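# Flip the gripper housing and return it to its tray

## Task

Flip the loose gripper housing so it is upside down and set it back into its tray. Both halves of the housing must stay joined, and no part of it may stick out past the tray's open edge by more than about a fingernail's width. The tray is loose, so it must end up resting on all four of its feet on the raised bench top, with no foot hanging more than half off an edge. Release the housing and move the hands away at the end.

## Robot and tools

ROBOT. There are two arms. left_arm carries a left hand and its base sits at (-0.018, +0.330, +0.047) m. right_arm carries a right hand and its base sits at (-0.028, -0.268, +0.001) m. Both bases are turned only slightly about z. Each hand has an index, middle and ring finger plus a thumb, 16 motors in all, and rubber caps on the last 0.03 m of each digit. A camera stand is fixed behind the arms.

FRAMES. The scene frame has its origin at table-top height, midway between the nominal bases. +z is up, +x points out over the table, and left_arm is on the +y side. Image left and right do not match these names. Each hand has a hand point with its own axes: +z runs along the straight fingers toward the tips, and +y points out of the palm (the palm face is at y = -0.062). On the right hand +x points across the palm away from the thumb; on the left hand +x points toward the thumb. Closing fingers move toward +y. A rigid mast sticks out on the palm side near the wrist (x +0.05 to +0.10 on the right hand, sign flipped on the left; z -0.16 to -0.11; out to y = +0.06) and can strike objects.

execute_actions(actions, cameras). actions is a list of actions. Each action is a table of at most 15 rows, one row per 1/30 s step; if it has fewer rows, the last row is held for the remaining steps. Every row is a single flat list of 48 numbers, each in [-1, 1], covering both arms even when only one moves, in this order: left_arm dx, dy, dz, rx, ry, rz; 16 left hand motor numbers; left current_limit; left speed; then the same 24 numbers for right_arm and the right hand.

Arm numbers: dx, dy, dz, rx, ry, rz are an offset, not a pose. They are measured from that arm's Hand target as it stood when the action began, along that target's own axes. 1.0 equals 0.6 m for dx, dy, dz and 180 degrees for rx, ry, rz, which together form one rotation vector. Inside one action every row is measured from the same starting target, so rows do not add up. The next action starts from the new target, so sending the same offset again moves the hand further. All zeros re-requests the current target.

Hand numbers are absolute goals. Each of the 16 is a joint angle scaled between its stops, in this order: index_mcp, index_abd, index_pip, index_dip, middle_mcp, middle_abd, middle_pip, middle_dip, ring_mcp, ring_abd, ring_pip, ring_dip, thumb_cmc, thumb_axl, thumb_mcp, thumb_ipl. Straight values are about mcp +0.75, abd 0, pip +0.58, dip +0.70, thumb_cmc +0.71, thumb_axl +0.68, thumb_mcp +0.23, thumb_ipl +0.17. Moving toward -1 bends fingers toward the palm and swings the thumb round in front of it. You can also use grasp numbers: put a, b, c, d in the first 4 slots and exactly 0 in the other 12. All four at 0 opens the hand. a curls the index and middle tips, b bends all three fingers at the knuckle, c brings the thumb across the palm toward the index, and d curls the ring finger. Typical closing sets are (0, 0.75, 0.75, 0) and (0.4, 0.6, 0.8, 0). If you want a motor at exactly 0 in the 16-number form, write 0.001 somewhere in the last 12 slots. A 0 is always a goal, never a hold. To leave a hand unchanged, send back its hand_goal, hand_current_limit and hand_speed.

current_limit maps -1 to 0 mA and +1 to 550 mA, with a floor of 11 mA. Low values can leave a finger too weak to lift, and they also slow it. speed sets motion at (speed + 1)/2 of 8.5 rad/s. At the start these are +0.4 and -0.6, and whatever you last wrote stays in force.

cameras: a list of names (cam_high, cam_left_wrist, cam_right_wrist), ["all"], or [] for none. If left out or null, all cameras are shown when actions is empty and none otherwise. An unknown name rejects the whole call. cam_high is a fixed 672x504 view; the wrist cameras are 616x616 fisheye views whose calibration is only approximate.

zoom_image(camera, region): region is [x0, y0, x1, y1] in pixels from the top-left corner, at most 504 wide and 504 high. It only works on a camera in the most recent images.

finished_scene(scene): scene is 1 and may be omitted. This ends the scene for good, so use it only once the housing is placed and the hands are clear.

RESULTS. Each arm reports end_effector_position (m) and end_effector_quat_wxyz in the scene frame, plus Hand target, which is your last commanded pose after clipping. These readings can be off by a few centimetres. Joint velocities may read "within noise". Joint torques include the arm's own weight. Some results list positions at intermediate steps. Hand lists give one value per motor, in motor order: hand_goal, hand_measured, hand_current_ma (positive pushes toward -1), and hand_state (moving, goal, blocked or overload).

BEHAVIOUR. Orientation commands are clipped to within 40 degrees of the measured orientation at each step. Hands often stop short of the target. Waiting will not fix this; send the missing distance as an extra offset. The elbow sags under load, so aim higher when lifting. To stop pressing against something, command the target back beyond the hand's current position. A finger presses only while its goal lies past the object's surface. A motor that stays at 495 mA or more for 5 s shuts down for 10 s. Holding loads, keeping an arm fully stretched, or pushing toward an unreachable pose heats the motors. A MOTOR HOT line warns at 85 °C; at 100 °C the arm drops and stays down for 30 to 60 s. Joint ranges (rad): waist ±2.880, shoulder 0 to 3.142, elbow 0 to 3.019, wrist pitch -1.693 to 1.571, wrist yaw ±1.571, wrist roll ±2.094.

AVOID. Do not let the arms or hands touch each other, and never close one hand on the other's fingers. Do not drop the housing or let go while it is still moving. Do not slam into the bench or tray, and do not push hard. Keep the tray from sliding or tipping. Nothing may end up off the table. Loose objects may occasionally get nudged by outside disturbances.

Each tool is called after ">>>" as name([rows], argument=value, ...), one row to a line, values as JSON.

## Session

>>> execute_actions(actions=[])

Scene clock: 0.00 s.
left_arm: end_effector_position=(+0.8615, +0.5843, +0.1819) hand_goal=(+0.754, +0.000, +0.576, +0.696, +0.754, +0.000, +0.576, +0.696, +0.754, +0.000, +0.576, +0.696, +0.714, +0.678, +0.226, +0.168) hand_measured=(+0.754, +0.000, +0.576, +0.696, +0.754, +0.000, +0.576, +0.696, +0.754, +0.000, +0.576, +0.696, +0.714, +0.678, +0.226, +0.168) hand_current_ma=(+0, +0, +0, +0, +0, +0, +0, +0, +0, +0, +0, +0, +0, +0, +0, +0) hand_state=(goal, goal, goal, goal, goal, goal, goal, goal, goal, goal, goal, goal, goal, goal, goal, goal) hand_current_limit=0.40 hand_speed=-0.60 end_effector_quat_wxyz=(+0.580, -0.146, +0.801, +0.012) | right_arm: end_effector_position=(+0.0506, +0.0386, +0.3577) hand_goal=(+0.754, +0.000, +0.576, +0.696, +0.754, +0.000, +0.576, +0.696, +0.754, +0.000, +0.576, +0.696, +0.714, +0.678, +0.226, +0.168) hand_measured=(+0.754, +0.000, +0.576, +0.696, +0.754, +0.000, +0.576, +0.696, +0.754, +0.000, +0.576, +0.696, +0.714, +0.678, +0.226, +0.168) hand_current_ma=(+0, +0, +0, +0, +0, +0, +0, +0, +0, +0, +0, +0, +0, +0, +0, +0) hand_state=(goal, goal, goal, goal, goal, goal, goal, goal, goal, goal, goal, goal, goal, goal, goal, goal) hand_current_limit=0.40 hand_speed=-0.60 end_effector_quat_wxyz=(-0.146, +0.365, +0.905, +0.165)
Joint positions: left_arm=[0.181 2.307 2.001 -0.027 -0.008 -1.733] | right_arm=[1.399 0.794 1.129 -1.506 -0.201 0.667]
Joint velocities: within noise
Joint torques (N m): no reading
Heat: left arm: hottest wrist yaw 27 °C; right arm: hottest shoulder 35 °C.
Hand target: left_arm +0.8685, +0.5857, +0.2012; +0.595, -0.144, +0.791, +0.013 | right_arm +0.0510, +0.0415, +0.3716; -0.150, +0.362, +0.902, +0.179

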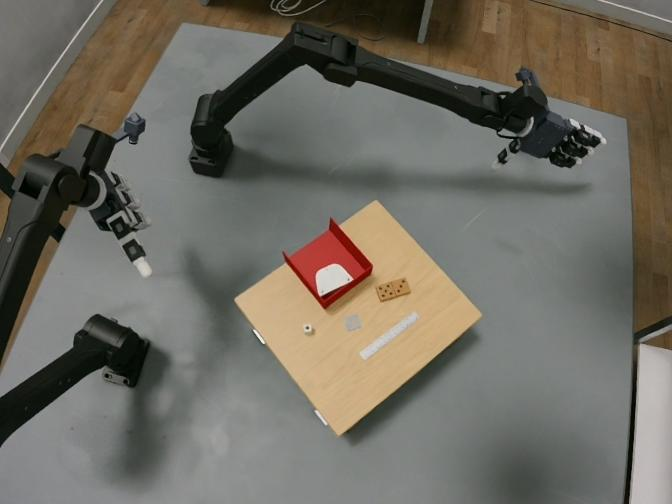

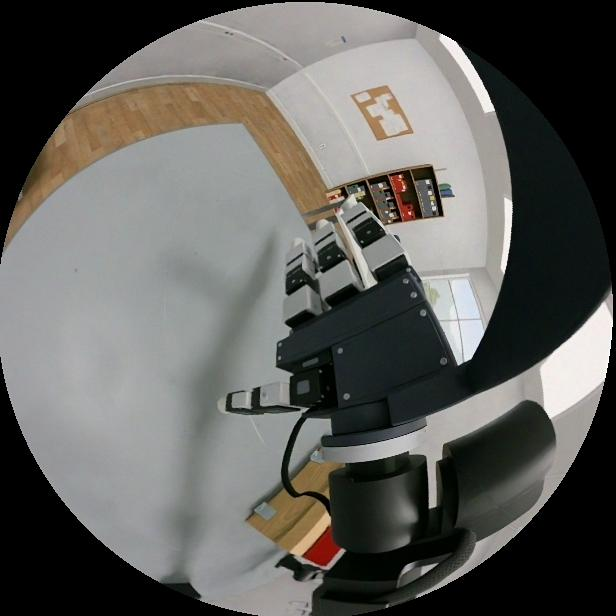

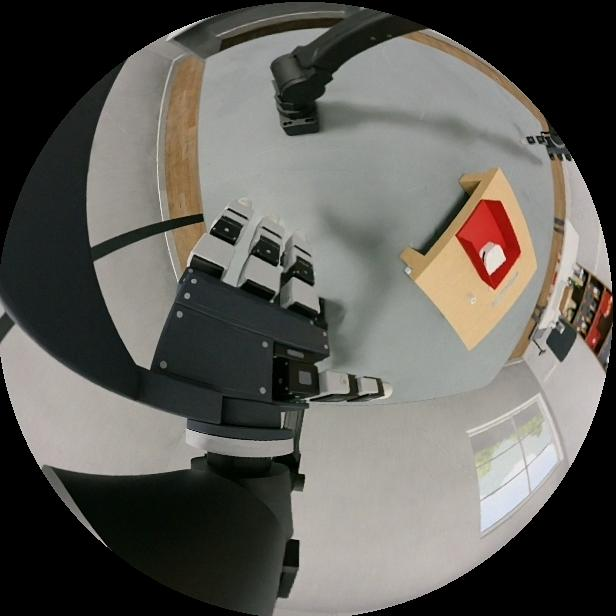

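>>> zoom_image(camera="cam_high", region=[270, 190, 450, 340])

>>> zoom_image(camera="cam_right_wrist", region=[400, 150, 550, 350])

>>> zoom_image(camera="cam_high", region=[220, 180, 500, 450])

Scaled by 2.800 from the camera's 672x504 image, which has a finer 960x720 frame.

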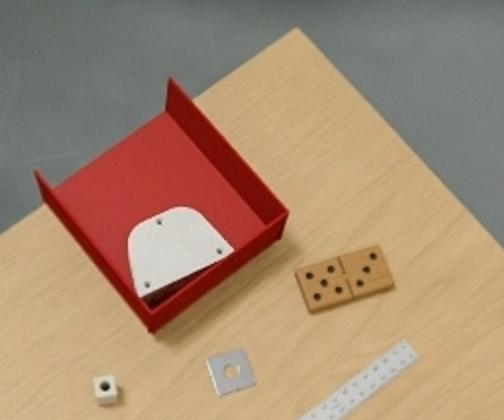

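Scaled by 2.520 from the camera's 616x616 image, which has a finer 880x880 frame.

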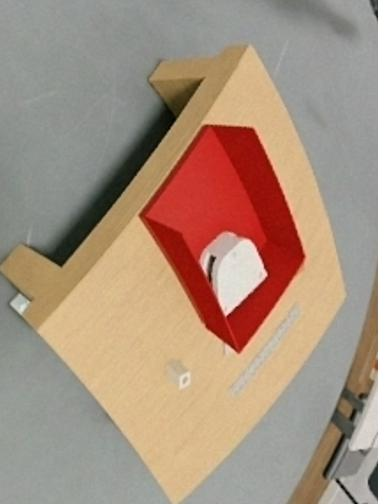

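Scaled by 1.800 from the camera's 672x504 image, which has a finer 960x720 frame.

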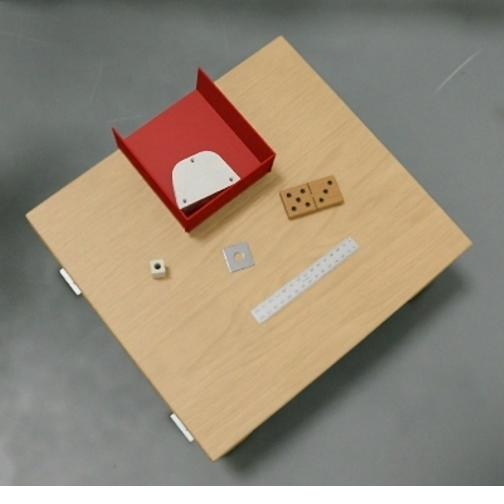

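>>> zoom_image(camera="cam_high", region=[300, 250, 384, 313])

>>> zoom_image(camera="cam_right_wrist", region=[450, 190, 530, 300])

>>> zoom_image(camera="cam_left_wrist", region=[240, 480, 400, 600])

Scaled by 6.000 from the camera's 672x504 image, which has a finer 960x720 frame.

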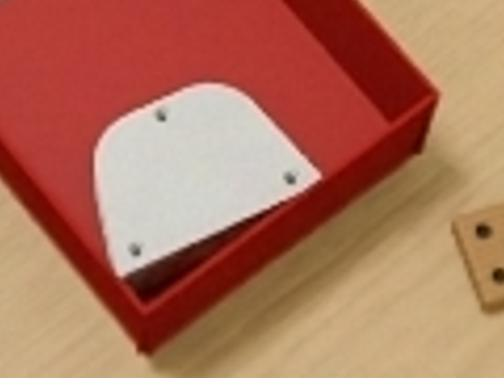

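Scaled by 4.582 from the camera's 616x616 image, which has a finer 880x880 frame.

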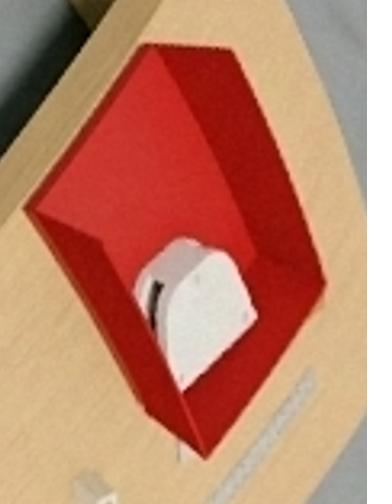

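Scaled by 3.150 from the camera's 616x616 image, which has a finer 880x880 frame.

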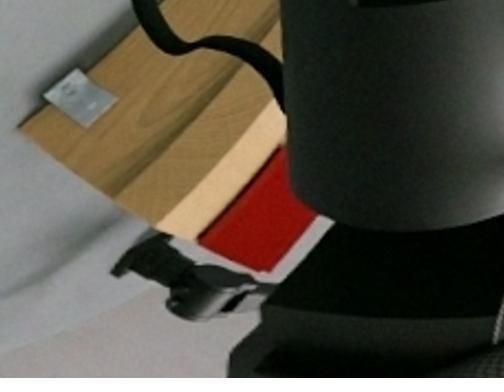

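>>> execute_actions([
  [[0,0,0,0,0,0,0,0,0,0,0,0,0,0,0,0,0,0,0,0,0,0,0.4,-0.6,-0.028,0.045,-0.002,0,0,0,0,0,0,0,0,0,0,0,0,0,0,0,0,0,0,0,0.4,-0.6]],
  [[0,0,0,0,0,0,0,0,0,0,0,0,0,0,0,0,0,0,0,0,0,0,0.4,-0.6,-0.057,0.09,-0.004,0,0,0,0,0,0,0,0,0,0,0,0,0,0,0,0,0,0,0,0.4,-0.6]],
  [[0,0,0,0,0,0,0,0,0,0,0,0,0,0,0,0,0,0,0,0,0,0,0.4,-0.6,-0.057,0.09,-0.004,0,0,0,0,0,0,0,0,0,0,0,0,0,0,0,0,0,0,0,0.4,-0.6]],
  [[0,0,0,0,0,0,0,0,0,0,0,0,0,0,0,0,0,0,0,0,0,0,0.4,-0.6,-0.057,0.09,-0.004,0,0,0,0,0,0,0,0,0,0,0,0,0,0,0,0,0,0,0,0.4,-0.6]],
  [[0,0,0,0,0,0,0,0,0,0,0,0,0,0,0,0,0,0,0,0,0,0,0.4,-0.6,-0.028,0.045,-0.002,0,0,0,0,0,0,0,0,0,0,0,0,0,0,0,0,0,0,0,0.4,-0.6]],
], cameras=["all"])

Scene clock: 99.13 s.
left_arm: end_effector_position=(+0.8615, +0.5843, +0.1819) hand_goal=(+0.750, +0.000, +0.580, +0.700, +0.750, +0.000, +0.580, +0.700, +0.750, +0.000, +0.580, +0.700, +0.710, +0.680, +0.230, +0.170) hand_measured=(+0.750, +0.002, +0.576, +0.698, +0.750, +0.002, +0.576, +0.698, +0.750, +0.002, +0.576, +0.698, +0.712, +0.678, +0.226, +0.168) hand_current_ma=(+3, +3, -10, -9, +2, +3, -10, -10, +2, +3, -10, -8, +4, -9, -18, -10) hand_state=(goal, goal, goal, goal, goal, goal, goal, goal, goal, goal, goal, goal, goal, goal, goal, goal) hand_current_limit=0.40 hand_speed=-0.60 end_effector_quat_wxyz=(+0.580, -0.146, +0.801, +0.012) | right_arm: end_effector_position=(+0.2919, +0.0945, +0.3497) hand_goal=(+0.750, +0.000, +0.580, +0.700, +0.750, +0.000, +0.580, +0.700, +0.750, +0.000, +0.580, +0.700, +0.710, +0.680, +0.230, +0.170) hand_measured=(+0.752, +0.000, +0.578, +0.698, +0.752, +0.000, +0.578, +0.698, +0.752, +0.000, +0.578, +0.698, +0.712, +0.678, +0.224, +0.168) hand_current_ma=(+3, +0, -4, -7, +3, +0, -4, -6, +3, +0, -4, -7, +7, -6, -21, -8) hand_state=(goal, goal, goal, goal, goal, goal, goal, goal, goal, goal, goal, goal, goal, goal, goal, goal) hand_current_limit=0.40 hand_speed=-0.60 end_effector_quat_wxyz=(-0.157, +0.370, +0.901, +0.162)
Joint positions: left_arm=[0.181 2.307 2.001 -0.027 -0.008 -1.733] | right_arm=[0.709 1.279 1.433 -1.554 -0.425 -0.014]
Joint torques (N m): left_arm=[-1.14 -26.52 12.12 2.55 -0.07 0.09] | right_arm=[-0.97 -7.82 13.41 0.17 -0.49 -0.1]
Heat: left arm: hottest shoulder 46 °C; right arm: hottest elbow 42 °C.
Hand target: left_arm +0.8685, +0.5857, +0.2012; +0.595, -0.144, +0.791, +0.013 | right_arm +0.2994, +0.1011, +0.3723; -0.150, +0.362, +0.902, +0.179
Off the commanded pose: left_arm 0.021 m, 2 deg | right_arm 0.025 m, 2 deg.
Step readings (end_effector_position of left_arm | right_arm):
0: (+0.8615, +0.5843, +0.1819) | (+0.0506, +0.0386, +0.3577)
1: (+0.8615, +0.5843, +0.1819) | (+0.0506, +0.0386, +0.3577)
2: (+0.8615, +0.5843, +0.1819) | (+0.0509, +0.0389, +0.3576)
4: (+0.8615, +0.5843, +0.1819) | (+0.0578, +0.0386, +0.3573)
8: (+0.8615, +0.5843, +0.1819) | (+0.0778, +0.0379, +0.3545)
15: (+0.8615, +0.5843, +0.1819) | (+0.0793, +0.0429, +0.3512)
16: (+0.8615, +0.5843, +0.1819) | (+0.0795, +0.0432, +0.3512)
17: (+0.8615, +0.5843, +0.1819) | (+0.0811, +0.0440, +0.3511)
19: (+0.8615, +0.5843, +0.1819) | (+0.0959, +0.0442, +0.3513)
23: (+0.8615, +0.5843, +0.1819) | (+0.1351, +0.0456, +0.3473)
30: (+0.8615, +0.5843, +0.1819) | (+0.1400, +0.0561, +0.3410)
31: (+0.8615, +0.5843, +0.1819) | (+0.1401, +0.0563, +0.3420)
32: (+0.8615, +0.5843, +0.1819) | (+0.1418, +0.0570, +0.3438)
34: (+0.8615, +0.5843, +0.1819) | (+0.1552, +0.0581, +0.3489)
38: (+0.8615, +0.5843, +0.1819) | (+0.1946, +0.0606, +0.3523)
45: (+0.8615, +0.5843, +0.1819) | (+0.2021, +0.0705, +0.3408)
46: (+0.8615, +0.5843, +0.1819) | (+0.2019, +0.0707, +0.3414)
47: (+0.8615, +0.5843, +0.1819) | (+0.2036, +0.0712, +0.3429)
49: (+0.8615, +0.5843, +0.1819) | (+0.2152, +0.0735, +0.3493)
53: (+0.8615, +0.5843, +0.1819) | (+0.2532, +0.0773, +0.3552)
60: (+0.8615, +0.5843, +0.1819) | (+0.2639, +0.0849, +0.3415)
61: (+0.8615, +0.5843, +0.1819) | (+0.2636, +0.0850, +0.3419)
62: (+0.8615, +0.5843, +0.1819) | (+0.2643, +0.0853, +0.3432)
64: (+0.8615, +0.5843, +0.1819) | (+0.2686, +0.0877, +0.3485)
68: (+0.8615, +0.5843, +0.1819) | (+0.2854, +0.0923, +0.3562)
75: (+0.8615, +0.5843, +0.1819) | (+0.2923, +0.0943, +0.3489)
camera_calibration:
cam_right_wrist: T_world_to_cam=[[0.985034, -0.0760291, -0.154688, -0.201616], [0.00627724, -0.881038, 0.473004, -0.14735], [-0.172248, -0.466896, -0.867375, 0.51952], [0, 0, 0, 1]] pos_world=[0.28901, 0.0974118, 0.489129]

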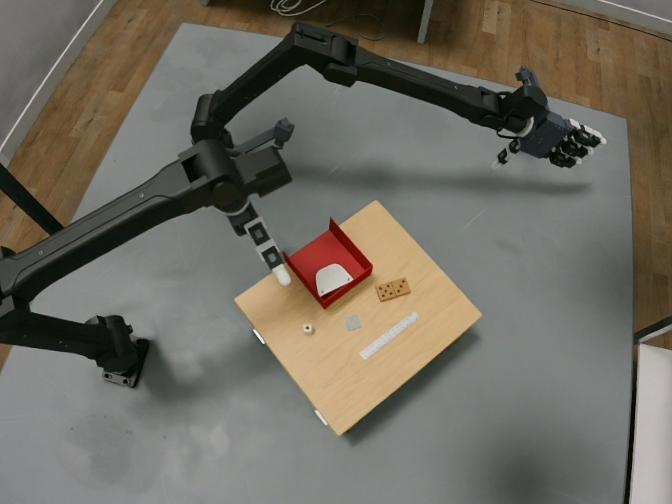

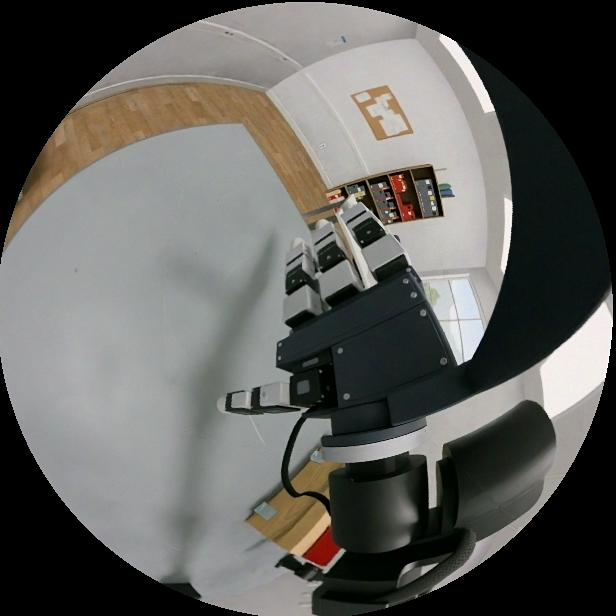

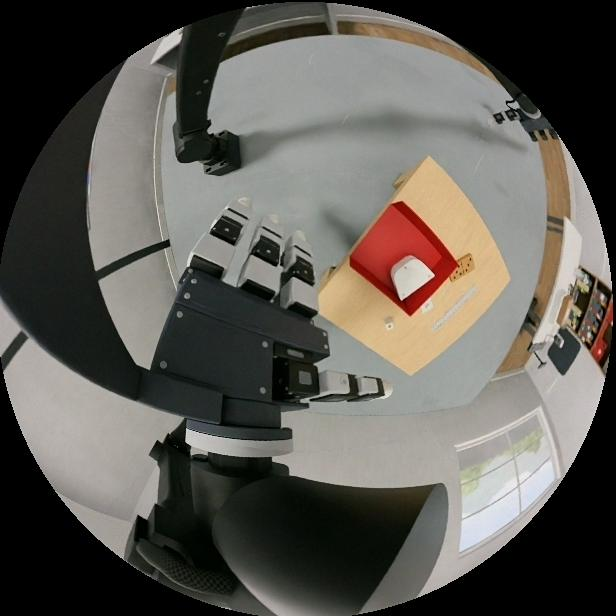

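>>> zoom_image(camera="cam_right_wrist", region=[345, 195, 465, 315])

>>> zoom_image(camera="cam_right_wrist", region=[300, 150, 520, 380])

Scaled by 4.200 from the camera's 616x616 image, which has a finer 880x880 frame.

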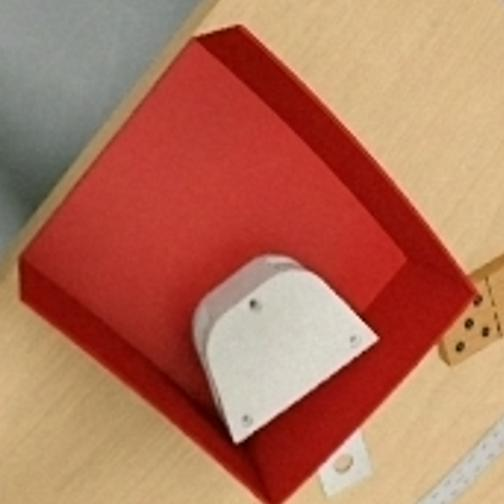

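Scaled by 2.191 from the camera's 616x616 image, which has a finer 880x880 frame.

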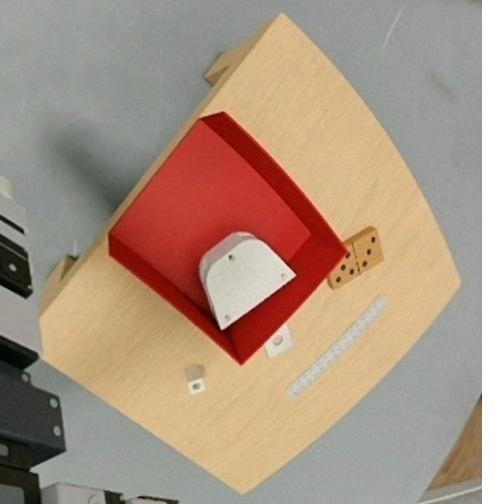

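>>> zoom_image(camera="cam_right_wrist", region=[385, 245, 445, 305])

Scaled by 8.400 from the camera's 616x616 image, which has a finer 880x880 frame.

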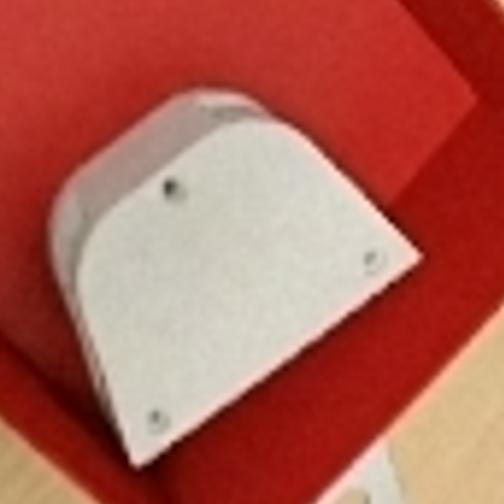

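>>> execute_actions([
  [[-0.02,-0.02,-0.05,0,0,0,0,0,0,0,0,0,0,0,0,0,0,0,0,0,0,0,0.4,-0.6,0,0,0,0,0,0,0,0,0.75,0,0,0,0,0,0,0,0,0,0,0,0,0,0.4,-0.6]],
  [[-0.0404,-0.0398,-0.109,0,0,0,0,0,0,0,0,0,0,0,0,0,0,0,0,0,0,0,0.4,-0.6,-0.0073,-0.0171,0.056,0,0,0,0,0,0.75,0,0,0,0,0,0,0,0,0,0,0,0,0,0.4,-0.6]],
  [[-0.0404,-0.0398,-0.109,0,0,0,0,0,0,0,0,0,0,0,0,0,0,0,0,0,0,0,0.4,-0.6,-0.0073,-0.0171,0.056,0,0,0,0,0,0.75,0,0,0,0,0,0,0,0,0,0,0,0,0,0.4,-0.6]],
  [[-0.0404,-0.0398,-0.109,0,0,0,0,0,0,0,0,0,0,0,0,0,0,0,0,0,0,0,0.4,-0.6,-0.0073,-0.0171,0.056,0,0,0,0,0,0.75,0,0,0,0,0,0,0,0,0,0,0,0,0,0.4,-0.6]],
  [[-0.0404,-0.0398,-0.109,0,0,0,0,0,0,0,0,0,0,0,0,0,0,0,0,0,0,0,0.4,-0.6,-0.0073,-0.0171,0.056,0,0,0,0,0,0.75,0,0,0,0,0,0,0,0,0,0,0,0,0,0.4,-0.6]],
  [[-0.0404,-0.0398,-0.109,0,0,0,0,0,0,0,0,0,0,0,0,0,0,0,0,0,0,0,0.4,-0.6,-0.0073,-0.0171,0.056,0,0,0,0,0,0.75,0,0,0,0,0,0,0,0,0,0,0,0,0,0.4,-0.6]],
], cameras=["all"])

Scene clock: 458.43 s.
left_arm: end_effector_position=(+0.5987, +0.4209, +0.4534) hand_goal=(+0.750, +0.000, +0.580, +0.700, +0.750, +0.000, +0.580, +0.700, +0.750, +0.000, +0.580, +0.700, +0.710, +0.680, +0.230, +0.170) hand_measured=(+0.750, +0.002, +0.578, +0.698, +0.750, +0.002, +0.576, +0.698, +0.750, +0.002, +0.578, +0.698, +0.710, +0.678, +0.226, +0.168) hand_current_ma=(-2, +6, -9, -9, -2, +6, -10, -10, -2, +6, -9, -8, +2, -9, -18, -10) hand_state=(goal, goal, goal, goal, goal, goal, goal, goal, goal, goal, goal, goal, goal, goal, goal, goal) hand_current_limit=0.40 hand_speed=-0.60 end_effector_quat_wxyz=(+0.597, -0.138, +0.790, +0.016) | right_arm: end_effector_position=(+0.2534, +0.1224, +0.2030) hand_goal=(+0.488, +0.000, +0.168, +0.700, +0.750, +0.000, +0.580, +0.926, +0.938, +0.000, +0.580, +0.700, -0.564, +0.680, +0.042, +0.058) hand_measured=(+0.496, +0.000, +0.174, +0.698, +0.752, +0.000, +0.578, +0.924, +0.934, +0.000, +0.578, +0.698, -0.556, +0.678, +0.040, +0.058) hand_current_ma=(+24, +0, +14, -7, +3, +0, -4, -7, -11, +0, -4, -7, +25, -4, -7, +3) hand_state=(goal, goal, goal, goal, goal, goal, goal, goal, goal, goal, goal, goal, goal, goal, goal, goal) hand_current_limit=0.40 hand_speed=-0.60 end_effector_quat_wxyz=(-0.151, +0.361, +0.903, +0.176)
Joint positions: left_arm=[-0.05 1.408 1.399 -0.291 -0.228 -1.786] | right_arm=[0.837 1.252 1.009 -1.074 -0.398 0.109]
Joint torques (N m): left_arm=[-1.2 -12.57 10.84 2.06 -0.23 -0.07] | right_arm=[-0.21 -7.71 9.26 1.46 -0.34 0.1]
Heat: left arm: hottest shoulder 58 °C; right arm: hottest elbow 59 °C.
Hand target: left_arm +0.5995, +0.4198, +0.4513; +0.595, -0.144, +0.791, +0.013 | right_arm +0.2548, +0.1261, +0.2027; -0.150, +0.362, +0.902, +0.179
Off the commanded pose: left_arm 0.003 m, 1 deg | right_arm 0.004 m, 0 deg.
Step readings (end_effector_position of left_arm | right_arm):
0: (+0.8615, +0.5843, +0.1819) | (+0.2919, +0.0946, +0.3497)
1: (+0.8615, +0.5843, +0.1819) | (+0.2919, +0.0946, +0.3497)
2: (+0.8611, +0.5843, +0.1817) | (+0.2919, +0.0946, +0.3497)
4: (+0.8565, +0.5838, +0.1809) | (+0.2918, +0.0945, +0.3497)
8: (+0.8471, +0.5802, +0.1827) | (+0.2918, +0.0946, +0.3497)
15: (+0.8441, +0.5781, +0.2006) | (+0.2918, +0.0946, +0.3497)
16: (+0.8435, +0.5778, +0.2026) | (+0.2918, +0.0946, +0.3497)
17: (+0.8407, +0.5767, +0.2043) | (+0.2921, +0.0949, +0.3500)
19: (+0.8268, +0.5733, +0.2059) | (+0.2942, +0.0983, +0.3502)
23: (+0.8064, +0.5611, +0.2195) | (+0.2933, +0.1034, +0.3404)
30: (+0.7990, +0.5433, +0.2632) | (+0.2908, +0.1045, +0.3320)
31: (+0.7984, +0.5415, +0.2673) | (+0.2911, +0.1047, +0.3318)
32: (+0.7954, +0.5401, +0.2698) | (+0.2911, +0.1058, +0.3305)
34: (+0.7822, +0.5352, +0.2716) | (+0.2901, +0.1072, +0.3233)
38: (+0.7598, +0.5248, +0.2799) | (+0.2830, +0.1075, +0.3015)
45: (+0.7509, +0.5164, +0.3126) | (+0.2817, +0.1097, +0.2962)
46: (+0.7500, +0.5154, +0.3152) | (+0.2818, +0.1099, +0.2959)
47: (+0.7473, +0.5139, +0.3169) | (+0.2818, +0.1108, +0.2946)
49: (+0.7346, +0.5076, +0.3164) | (+0.2810, +0.1123, +0.2886)
53: (+0.7112, +0.4968, +0.3245) | (+0.2738, +0.1123, +0.2683)
60: (+0.7018, +0.4825, +0.3619) | (+0.2722, +0.1141, +0.2632)
61: (+0.7006, +0.4817, +0.3645) | (+0.2724, +0.1143, +0.2629)
62: (+0.6978, +0.4808, +0.3661) | (+0.2723, +0.1152, +0.2616)
64: (+0.6857, +0.4763, +0.3658) | (+0.2718, +0.1169, +0.2559)
68: (+0.6630, +0.4668, +0.3739) | (+0.2642, +0.1165, +0.2363)
75: (+0.6514, +0.4518, +0.4082) | (+0.2625, +0.1182, +0.2317)
76: (+0.6502, +0.4512, +0.4104) | (+0.2626, +0.1184, +0.2316)
77: (+0.6473, +0.4505, +0.4114) | (+0.2627, +0.1194, +0.2304)
79: (+0.6363, +0.4474, +0.4109) | (+0.2626, +0.1215, +0.2248)
83: (+0.6156, +0.4357, +0.4209) | (+0.2546, +0.1206, +0.2067)
90: (+0.6006, +0.4204, +0.4534) | (+0.2529, +0.1223, +0.2028)
camera_calibration:
cam_left_wrist: T_world_to_cam=[[0.295558, -0.494349, 0.817474, -0.376916], [-0.71853, -0.678951, -0.150795, 0.732201], [0.629571, -0.542811, -0.555874, 0.226156], [0, 0, 0, 1]] pos_world=[0.495127, 0.433561, 0.544246]
cam_right_wrist: T_world_to_cam=[[0.989362, -0.0620432, -0.131582, -0.191757], [0.00440185, -0.891313, 0.453367, -0.0474847], [-0.145409, -0.449123, -0.881558, 0.392654], [0, 0, 0, 1]] pos_world=[0.247022, 0.122129, 0.342443]

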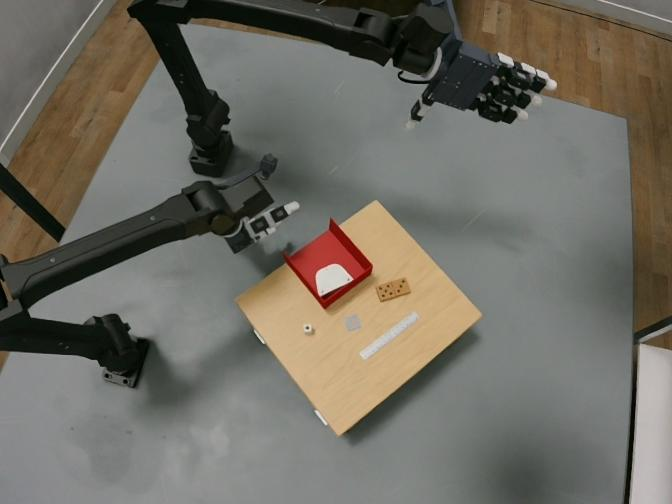

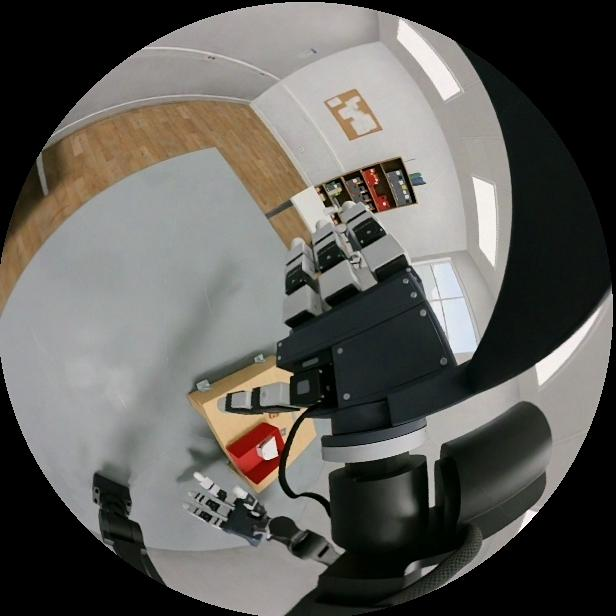

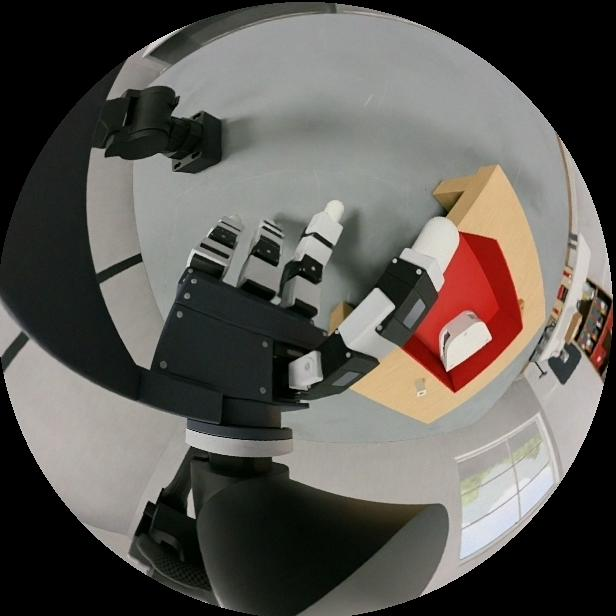

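>>> zoom_image(camera="cam_right_wrist", region=[410, 280, 530, 400])

>>> zoom_image(camera="cam_right_wrist", region=[430, 300, 500, 370])

>>> zoom_image(camera="cam_right_wrist", region=[320, 160, 540, 430])

Scaled by 4.200 from the camera's 616x616 image, which has a finer 880x880 frame.

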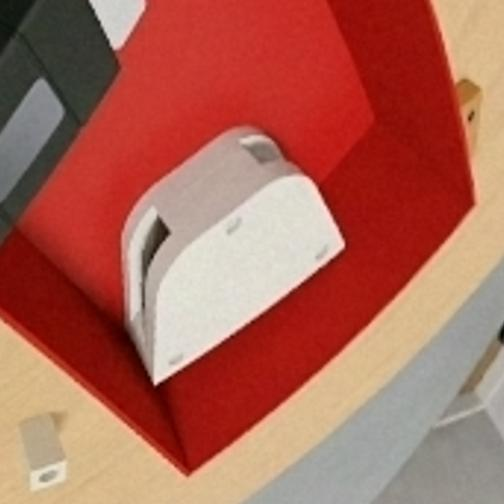

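Scaled by 7.200 from the camera's 616x616 image, which has a finer 880x880 frame.

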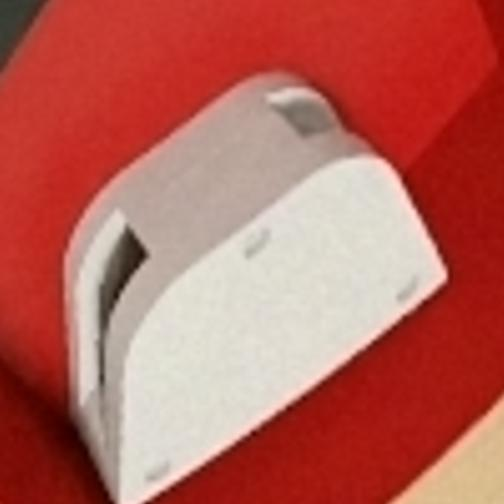

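Scaled by 1.867 from the camera's 616x616 image, which has a finer 880x880 frame.

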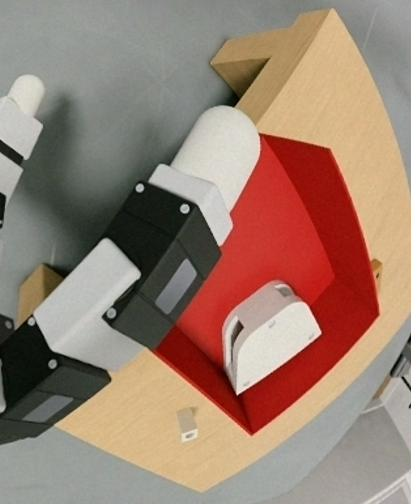

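>>> execute_actions([
  [[0.0362,-0.0933,-0.0527,0.0638,0.07,-0.0165,0,0,0,0,0,0,0,0,0,0,0,0,0,0,0,0,0.4,-0.6,0,0,0,0,0,0,0,0,0.75,0,0,0,0,0,0,0,0,0,0,0,0,0,0.4,-0.6]],
  [[0.0497,-0.0988,-0.0238,0.0638,0.07,-0.0165,0,0,0,0,0,0,0,0,0,0,0,0,0,0,0,0,0.4,-0.6,0,0,0,0,0,0,0,0,0.75,0,0,0,0,0,0,0,0,0,0,0,0,0,0.4,-0.6]],
  [[0.0565,-0.0977,0.0078,0.0638,0.07,-0.0165,0,0,0,0,0,0,0,0,0,0,0,0,0,0,0,0,0.4,-0.6,0,0,0,0,0,0,0,0,0.75,0,0,0,0,0,0,0,0,0,0,0,0,0,0.4,-0.6]],
  [[0.0563,-0.09,0.0393,0.0638,0.07,-0.0165,0,0,0,0,0,0,0,0,0,0,0,0,0,0,0,0,0.4,-0.6,0,0,0,0,0,0,0,0,0.75,0,0,0,0,0,0,0,0,0,0,0,0,0,0.4,-0.6]],
], cameras=["cam_high"])

Scene clock: 631.67 s.
left_arm: end_effector_position=(+0.5051, +0.1643, +0.4206) hand_goal=(+0.750, +0.000, +0.580, +0.700, +0.750, +0.000, +0.580, +0.700, +0.750, +0.000, +0.580, +0.700, +0.710, +0.680, +0.230, +0.170) hand_measured=(+0.742, +0.002, +0.578, +0.698, +0.744, +0.002, +0.576, +0.698, +0.742, +0.002, +0.578, +0.698, +0.706, +0.678, +0.226, +0.168) hand_current_ma=(-31, +6, -9, -9, -26, +6, -10, -10, -27, +6, -9, -8, -17, -9, -18, -10) hand_state=(goal, goal, goal, goal, goal, goal, goal, goal, goal, goal, goal, goal, goal, goal, goal, goal) hand_current_limit=0.40 hand_speed=-0.60 end_effector_quat_wxyz=(+0.206, +0.023, +0.892, -0.401) | right_arm: end_effector_position=(+0.2534, +0.1224, +0.2030) hand_goal=(+0.488, +0.000, +0.168, +0.700, +0.750, +0.000, +0.580, +0.926, +0.938, +0.000, +0.580, +0.700, -0.564, +0.680, +0.042, +0.058) hand_measured=(+0.496, +0.000, +0.174, +0.698, +0.752, +0.000, +0.578, +0.924, +0.934, +0.000, +0.578, +0.698, -0.556, +0.678, +0.040, +0.058) hand_current_ma=(+24, +0, +14, -7, +3, +0, -4, -7, -11, +0, -4, -7, +25, -4, -7, +3) hand_state=(goal, goal, goal, goal, goal, goal, goal, goal, goal, goal, goal, goal, goal, goal, goal, goal) hand_current_limit=0.40 hand_speed=-0.60 end_effector_quat_wxyz=(-0.151, +0.361, +0.903, +0.176)
Joint positions: left_arm=[-0.211 1.485 1.722 -1.121 0.696 -1.977] | right_arm=[0.837 1.252 1.009 -1.074 -0.398 0.11]
Joint torques (N m): left_arm=[-1.32 -12.34 13.79 1.05 0.66 -0.11] | right_arm=[-0.62 -7.47 9.21 1.31 -0.35 0.11]
Heat: left arm: hottest elbow 53 °C; right arm: hottest elbow 53 °C.
Hand target: left_arm +0.5137, +0.1625, +0.4403; +0.218, +0.023, +0.887, -0.405 | right_arm +0.2548, +0.1261, +0.2027; -0.150, +0.362, +0.902, +0.179
Off the commanded pose: left_arm 0.021 m, 2 deg | right_arm 0.004 m, 0 deg.
Step readings (end_effector_position of left_arm | right_arm):
0: (+0.5987, +0.4208, +0.4533) | (+0.2534, +0.1224, +0.2030)
1: (+0.5990, +0.4199, +0.4524) | (+0.2534, +0.1224, +0.2030)
2: (+0.5994, +0.4131, +0.4468) | (+0.2534, +0.1224, +0.2030)
4: (+0.5939, +0.4012, +0.4344) | (+0.2534, +0.1224, +0.2030)
8: (+0.5807, +0.3708, +0.4133) | (+0.2534, +0.1224, +0.2030)
15: (+0.5737, +0.3544, +0.4056) | (+0.2534, +0.1224, +0.2030)
16: (+0.5736, +0.3530, +0.4057) | (+0.2534, +0.1224, +0.2030)
17: (+0.5729, +0.3458, +0.4042) | (+0.2534, +0.1224, +0.2030)
19: (+0.5672, +0.3321, +0.4002) | (+0.2534, +0.1224, +0.2030)
23: (+0.5560, +0.3052, +0.4031) | (+0.2534, +0.1224, +0.2030)
30: (+0.5523, +0.2921, +0.4148) | (+0.2534, +0.1224, +0.2030)
31: (+0.5518, +0.2907, +0.4152) | (+0.2534, +0.1224, +0.2030)
32: (+0.5488, +0.2829, +0.4142) | (+0.2534, +0.1224, +0.2030)
34: (+0.5399, +0.2681, +0.4128) | (+0.2534, +0.1224, +0.2030)
38: (+0.5271, +0.2412, +0.4218) | (+0.2534, +0.1224, +0.2030)
45: (+0.5249, +0.2288, +0.4317) | (+0.2534, +0.1224, +0.2030)
46: (+0.5245, +0.2274, +0.4310) | (+0.2534, +0.1224, +0.2030)
47: (+0.5213, +0.2191, +0.4292) | (+0.2534, +0.1224, +0.2030)
49: (+0.5147, +0.2039, +0.4268) | (+0.2534, +0.1224, +0.2030)
53: (+0.5076, +0.1769, +0.4243) | (+0.2534, +0.1224, +0.2030)
60: (+0.5051, +0.1647, +0.4178) | (+0.2534, +0.1224, +0.2030)
Images, in order (width x height): cam_high 672x504.

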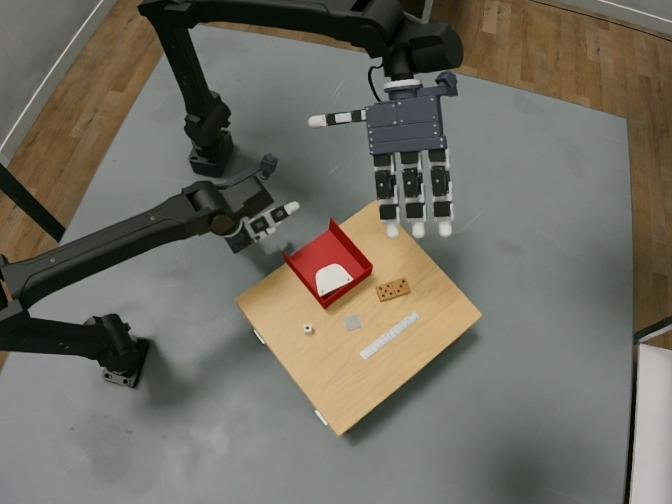

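>>> execute_actions([
  [[0.0487,-0.0765,0.0678,0.0638,0.07,-0.0165,0,0,0,0,0,0,0,0,0,0,0,0,0,0,0,0,0.4,-0.6,0,0,0,0,0,0,0,0,0.75,0,0,0,0,0,0,0,0,0,0,0,0,0,0.4,-0.6]],
  [[0.0347,-0.0585,0.0907,0.0638,0.07,-0.0165,0,0,0,0,0,0,0,0,0,0,0,0,0,0,0,0,0.4,-0.6,0,0,0,0,0,0,0,0,0.75,0,0,0,0,0,0,0,0,0,0,0,0,0,0.4,-0.6]],
  [[0.0155,-0.0373,0.1058,0.0638,0.07,-0.0165,0,0,0,0,0,0,0,0,0,0,0,0,0,0,0,0,0.4,-0.6,0,0,0,0,0,0,0,0,0.75,0,0,0,0,0,0,0,0,0,0,0,0,0,0.4,-0.6]],
], cameras=["all"])

Scene clock: 639.87 s.
left_arm: end_effector_position=(+0.4390, -0.0305, +0.4199) hand_goal=(+0.750, +0.000, +0.580, +0.700, +0.750, +0.000, +0.580, +0.700, +0.750, +0.000, +0.580, +0.700, +0.710, +0.680, +0.230, +0.170) hand_measured=(+0.736, +0.002, +0.578, +0.698, +0.738, +0.002, +0.576, +0.698, +0.738, +0.002, +0.578, +0.698, +0.702, +0.678, +0.226, +0.168) hand_current_ma=(-56, +6, -9, -9, -49, +6, -10, -10, -52, +6, -9, -8, -31, -9, -14, -10) hand_state=(goal, goal, goal, goal, goal, goal, goal, goal, goal, goal, goal, goal, goal, goal, goal, goal) hand_current_limit=0.40 hand_speed=-0.60 end_effector_quat_wxyz=(-0.131, +0.123, +0.755, -0.630) | right_arm: end_effector_position=(+0.2534, +0.1224, +0.2030) hand_goal=(+0.488, +0.000, +0.168, +0.700, +0.750, +0.000, +0.580, +0.926, +0.938, +0.000, +0.580, +0.700, -0.564, +0.680, +0.042, +0.058) hand_measured=(+0.496, +0.000, +0.174, +0.698, +0.752, +0.000, +0.578, +0.924, +0.934, +0.000, +0.578, +0.698, -0.556, +0.678, +0.040, +0.058) hand_current_ma=(+24, +0, +14, -7, +3, +0, -4, -7, -11, +0, -4, -7, +25, -4, -7, +3) hand_state=(goal, goal, goal, goal, goal, goal, goal, goal, goal, goal, goal, goal, goal, goal, goal, goal) hand_current_limit=0.40 hand_speed=-0.60 end_effector_quat_wxyz=(-0.151, +0.361, +0.903, +0.176)
Joint positions: left_arm=[-0.404 1.873 2.103 -1.65 1.397 -1.768] | right_arm=[0.837 1.252 1.009 -1.074 -0.398 0.11]
Joint torques (N m): left_arm=[-0.5 -17.38 12.67 0.06 1.26 0.07] | right_arm=[-0.44 -7.3 9.32 1.39 -0.34 0.11]
Heat: left arm: hottest elbow 52 °C; right arm: hottest elbow 53 °C.
Hand target: left_arm +0.4492, -0.0309, +0.4323; -0.124, +0.146, +0.751, -0.631 | right_arm +0.2548, +0.1261, +0.2027; -0.150, +0.362, +0.902, +0.179
Off the commanded pose: left_arm 0.016 m, 3 deg | right_arm 0.004 m, 0 deg.
Step readings (end_effector_position of left_arm | right_arm):
0: (+0.5051, +0.1643, +0.4206) | (+0.2534, +0.1224, +0.2030)
1: (+0.5042, +0.1625, +0.4211) | (+0.2534, +0.1224, +0.2030)
2: (+0.5003, +0.1557, +0.4220) | (+0.2534, +0.1224, +0.2030)
4: (+0.4924, +0.1404, +0.4264) | (+0.2534, +0.1224, +0.2030)
8: (+0.4854, +0.1139, +0.4303) | (+0.2534, +0.1224, +0.2030)
15: (+0.4826, +0.0995, +0.4177) | (+0.2534, +0.1224, +0.2030)
16: (+0.4818, +0.0981, +0.4171) | (+0.2534, +0.1224, +0.2030)
17: (+0.4779, +0.0919, +0.4184) | (+0.2534, +0.1224, +0.2030)
19: (+0.4711, +0.0780, +0.4248) | (+0.2534, +0.1224, +0.2030)
23: (+0.4633, +0.0519, +0.4289) | (+0.2534, +0.1224, +0.2030)
30: (+0.4590, +0.0343, +0.4173) | (+0.2534, +0.1224, +0.2030)
31: (+0.4586, +0.0333, +0.4170) | (+0.2534, +0.1224, +0.2030)
32: (+0.4554, +0.0281, +0.4198) | (+0.2534, +0.1224, +0.2030)
34: (+0.4504, +0.0160, +0.4285) | (+0.2534, +0.1224, +0.2030)
38: (+0.4429, -0.0084, +0.4315) | (+0.2534, +0.1224, +0.2030)
45: (+0.4363, -0.0303, +0.4165) | (+0.2534, +0.1224, +0.2030)
camera_calibration:
cam_left_wrist: T_world_to_cam=[[0.706959, -0.331672, 0.624662, -0.620128], [-0.168823, 0.778552, 0.604447, -0.208046], [-0.686809, -0.532777, 0.49441, 0.200305], [0, 0, 0, 1]] pos_world=[0.540854, 0.0630136, 0.41409]
cam_right_wrist: T_world_to_cam=[[0.989276, -0.0626846, -0.131923, -0.191653], [0.00399615, -0.891267, 0.45346, -0.0473776], [-0.146004, -0.449125, -0.881459, 0.392693], [0, 0, 0, 1]] pos_world=[0.247121, 0.122128, 0.342343]

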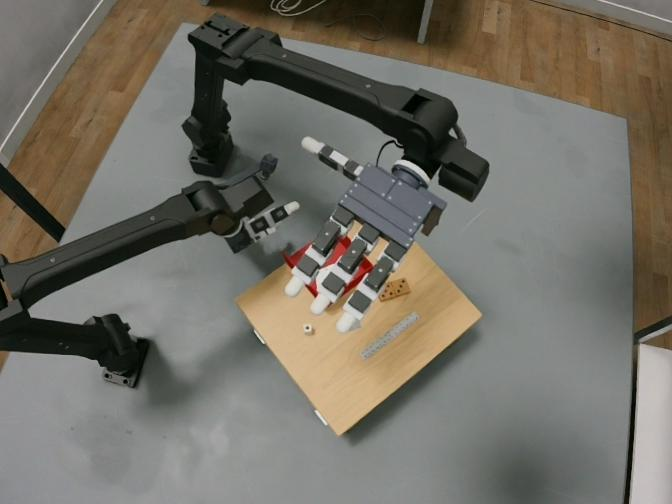

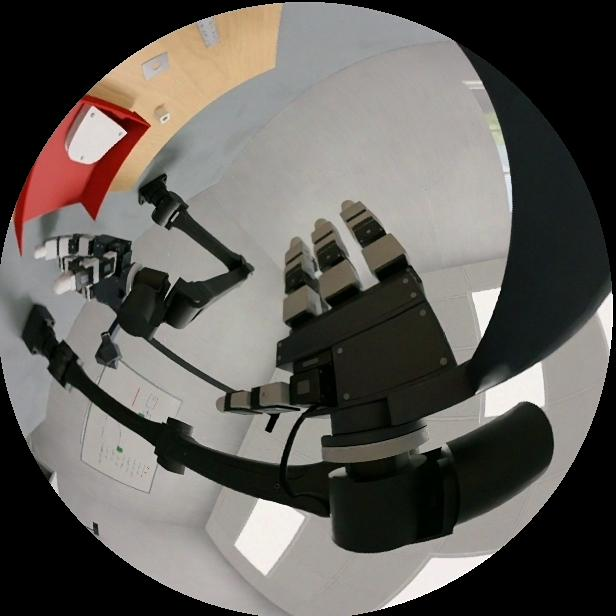

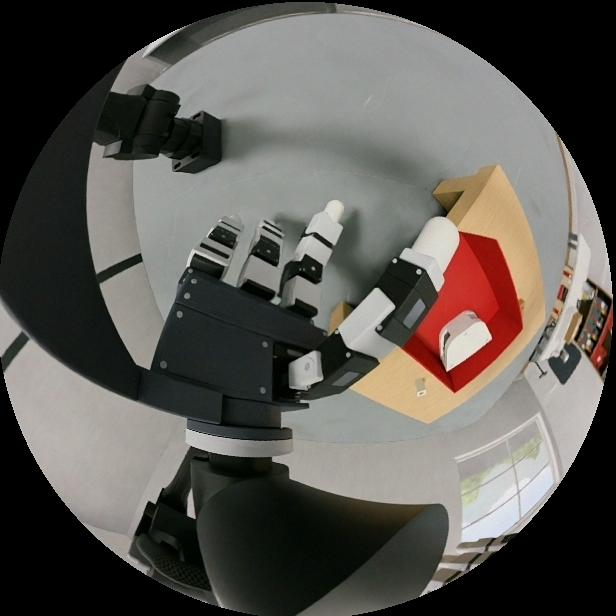

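>>> zoom_image(camera="cam_left_wrist", region=[10, 80, 170, 250])

>>> zoom_image(camera="cam_left_wrist", region=[50, 90, 150, 190])

Scaled by 2.965 from the camera's 616x616 image, which has a finer 880x880 frame.

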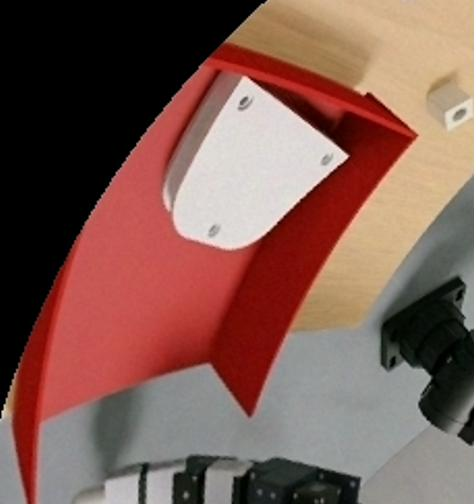

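Scaled by 5.040 from the camera's 616x616 image, which has a finer 880x880 frame.

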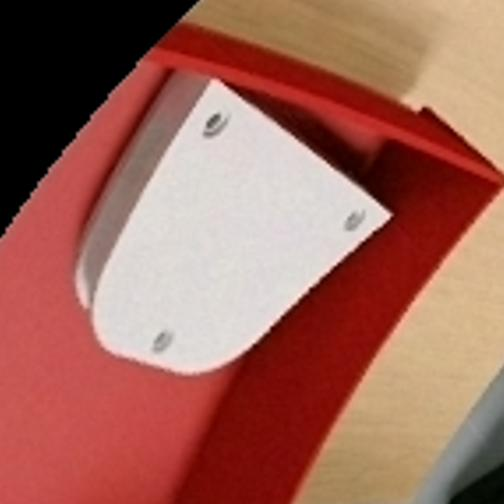

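>>> zoom_image(camera="cam_high", region=[260, 120, 480, 350])

Scaled by 2.191 from the camera's 672x504 image, which has a finer 960x720 frame.

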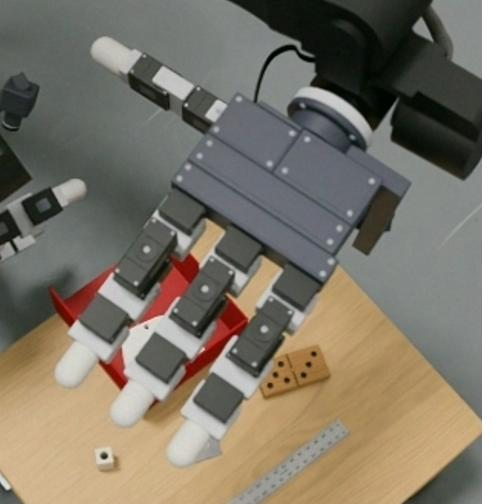

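>>> execute_actions([
  [[0.039,0.0572,0.0131,0,0,0,-0.342,0,0.577,0.696,0.754,0,0.577,0.696,0.754,0,0.577,0.696,-0.571,0.68,0.225,0.168,0.4,-0.6,0,0,0,0,0,0,0,0,0.75,0,0,0,0,0,0,0,0,0,0,0,0,0,0.4,-0.6]],
  [[0.039,0.0572,0.0131,0,0,0,-0.342,0,0.577,0.696,0.754,0,0.577,0.696,0.754,0,0.577,0.696,-0.571,0.68,0.225,0.168,0.4,-0.6,0,0,0,0,0,0,0,0,0.75,0,0,0,0,0,0,0,0,0,0,0,0,0,0.4,-0.6]],
], cameras=["all"])

Scene clock: 716.40 s.
left_arm: end_effector_position=(+0.4059, -0.0158, +0.3540) hand_goal=(-0.342, +0.000, +0.578, +0.696, +0.754, +0.000, +0.578, +0.696, +0.754, +0.000, +0.578, +0.696, -0.570, +0.680, +0.226, +0.168) hand_measured=(-0.342, +0.002, +0.578, +0.698, +0.738, +0.002, +0.576, +0.698, +0.738, +0.002, +0.578, +0.698, -0.568, +0.678, +0.226, +0.168) hand_current_ma=(+3, +5, -2, +3, -66, +5, -3, +3, -69, +5, -2, +4, +4, -9, +2, -1) hand_state=(goal, goal, goal, goal, goal, goal, goal, goal, goal, goal, goal, goal, goal, goal, goal, goal) hand_current_limit=0.40 hand_speed=-0.60 end_effector_quat_wxyz=(-0.135, +0.137, +0.754, -0.628) | right_arm: end_effector_position=(+0.2534, +0.1224, +0.2030) hand_goal=(+0.488, +0.000, +0.168, +0.700, +0.750, +0.000, +0.580, +0.926, +0.938, +0.000, +0.580, +0.700, -0.564, +0.680, +0.042, +0.058) hand_measured=(+0.496, +0.000, +0.174, +0.698, +0.752, +0.000, +0.578, +0.924, +0.934, +0.000, +0.578, +0.698, -0.556, +0.678, +0.040, +0.058) hand_current_ma=(+24, +0, +14, -7, +3, +0, -4, -7, -11, +0, -4, -7, +25, -4, -7, +3) hand_state=(goal, goal, goal, goal, goal, goal, goal, goal, goal, goal, goal, goal, goal, goal, goal, goal) hand_current_limit=0.40 hand_speed=-0.60 end_effector_quat_wxyz=(-0.151, +0.361, +0.903, +0.176)
Joint positions: left_arm=[-0.404 1.781 1.801 -1.585 1.396 -1.609] | right_arm=[0.837 1.252 1.009 -1.074 -0.398 0.11]
Joint torques (N m): left_arm=[-1.03 -19.02 8.62 0.43 1.16 0.09] | right_arm=[-0.38 -7.71 9.29 1.37 -0.33 0.11]
Heat: left arm: hottest elbow 51 °C; right arm: hottest elbow 52 °C.
Hand target: left_arm +0.4045, -0.0167, +0.3620; -0.124, +0.147, +0.751, -0.631 | right_arm +0.2548, +0.1261, +0.2027; -0.150, +0.362, +0.902, +0.179
Off the commanded pose: left_arm 0.008 m, 2 deg | right_arm 0.004 m, 0 deg.
Step readings (end_effector_position of left_arm | right_arm):
0: (+0.4390, -0.0305, +0.4199) | (+0.2534, +0.1224, +0.2030)
1: (+0.4391, -0.0305, +0.4198) | (+0.2534, +0.1224, +0.2030)
2: (+0.4394, -0.0306, +0.4187) | (+0.2534, +0.1224, +0.2030)
4: (+0.4363, -0.0293, +0.4138) | (+0.2534, +0.1224, +0.2030)
8: (+0.4290, -0.0260, +0.3964) | (+0.2534, +0.1224, +0.2030)
15: (+0.4284, -0.0254, +0.3870) | (+0.2534, +0.1224, +0.2030)
16: (+0.4282, -0.0253, +0.3868) | (+0.2534, +0.1224, +0.2030)
17: (+0.4266, -0.0247, +0.3844) | (+0.2534, +0.1224, +0.2030)
19: (+0.4189, -0.0214, +0.3765) | (+0.2534, +0.1224, +0.2030)
23: (+0.4059, -0.0158, +0.3586) | (+0.2534, +0.1224, +0.2030)
30: (+0.4068, -0.0162, +0.3474) | (+0.2534, +0.1224, +0.2030)
camera_calibration:
cam_left_wrist: T_world_to_cam=[[0.69066, -0.349684, 0.633017, -0.547414], [-0.154016, 0.784119, 0.601195, -0.189978], [-0.706589, -0.512716, 0.487703, 0.228705], [0, 0, 0, 1]] pos_world=[0.510418, 0.074804, 0.349196]
cam_right_wrist: T_world_to_cam=[[0.989276, -0.0626846, -0.131923, -0.191653], [0.00399615, -0.891267, 0.45346, -0.0473776], [-0.146004, -0.449125, -0.881459, 0.392693], [0, 0, 0, 1]] pos_world=[0.247121, 0.122128, 0.342343]

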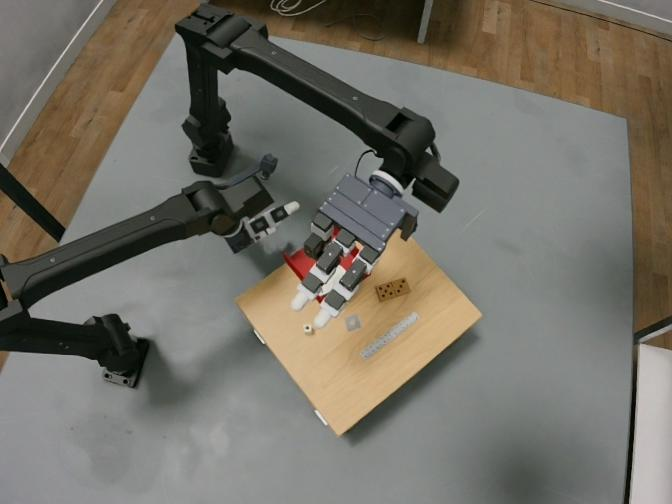

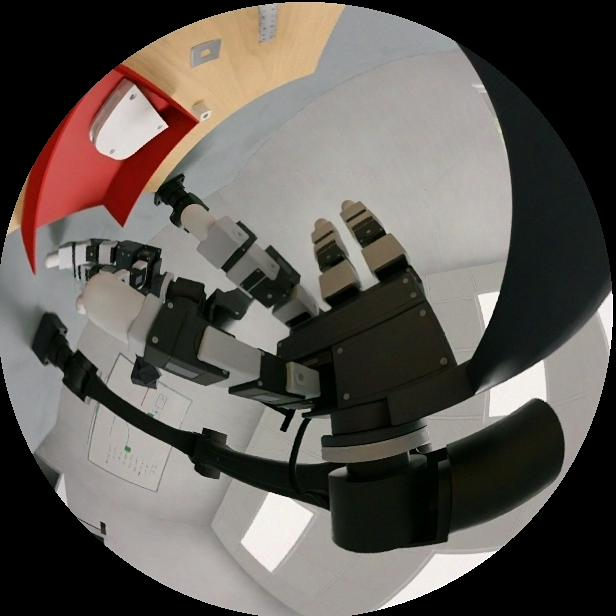

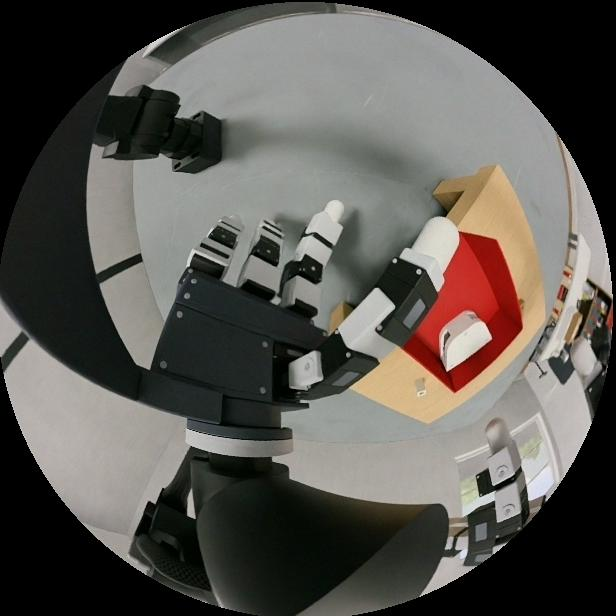

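>>> zoom_image(camera="cam_left_wrist", region=[20, 60, 220, 260])

>>> zoom_image(camera="cam_left_wrist", region=[80, 60, 200, 180])

Scaled by 2.520 from the camera's 616x616 image, which has a finer 880x880 frame.

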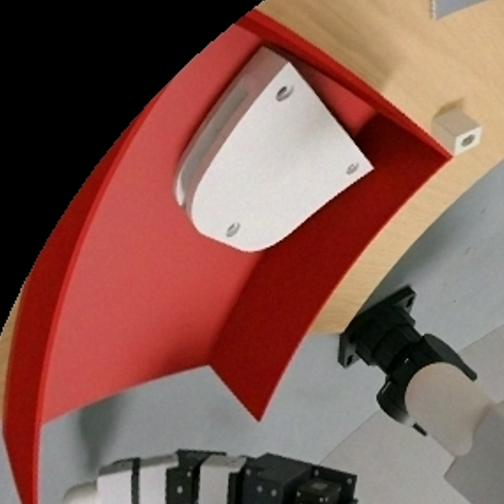

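Scaled by 4.200 from the camera's 616x616 image, which has a finer 880x880 frame.

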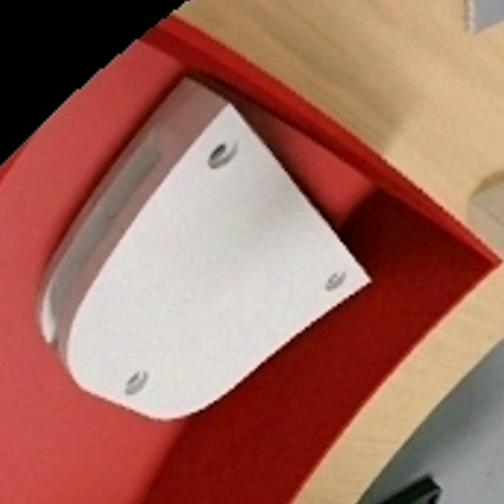

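>>> zoom_image(camera="cam_left_wrist", region=[60, 180, 280, 380])

Scaled by 2.291 from the camera's 616x616 image, which has a finer 880x880 frame.

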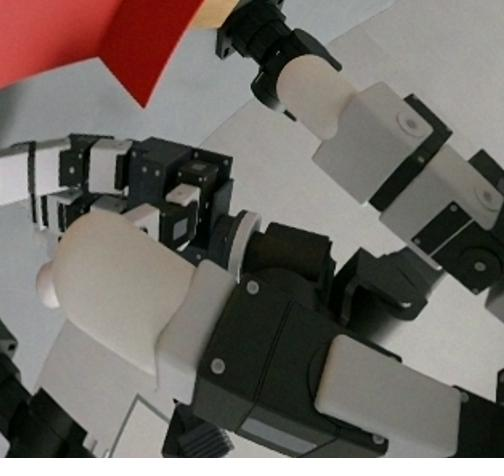

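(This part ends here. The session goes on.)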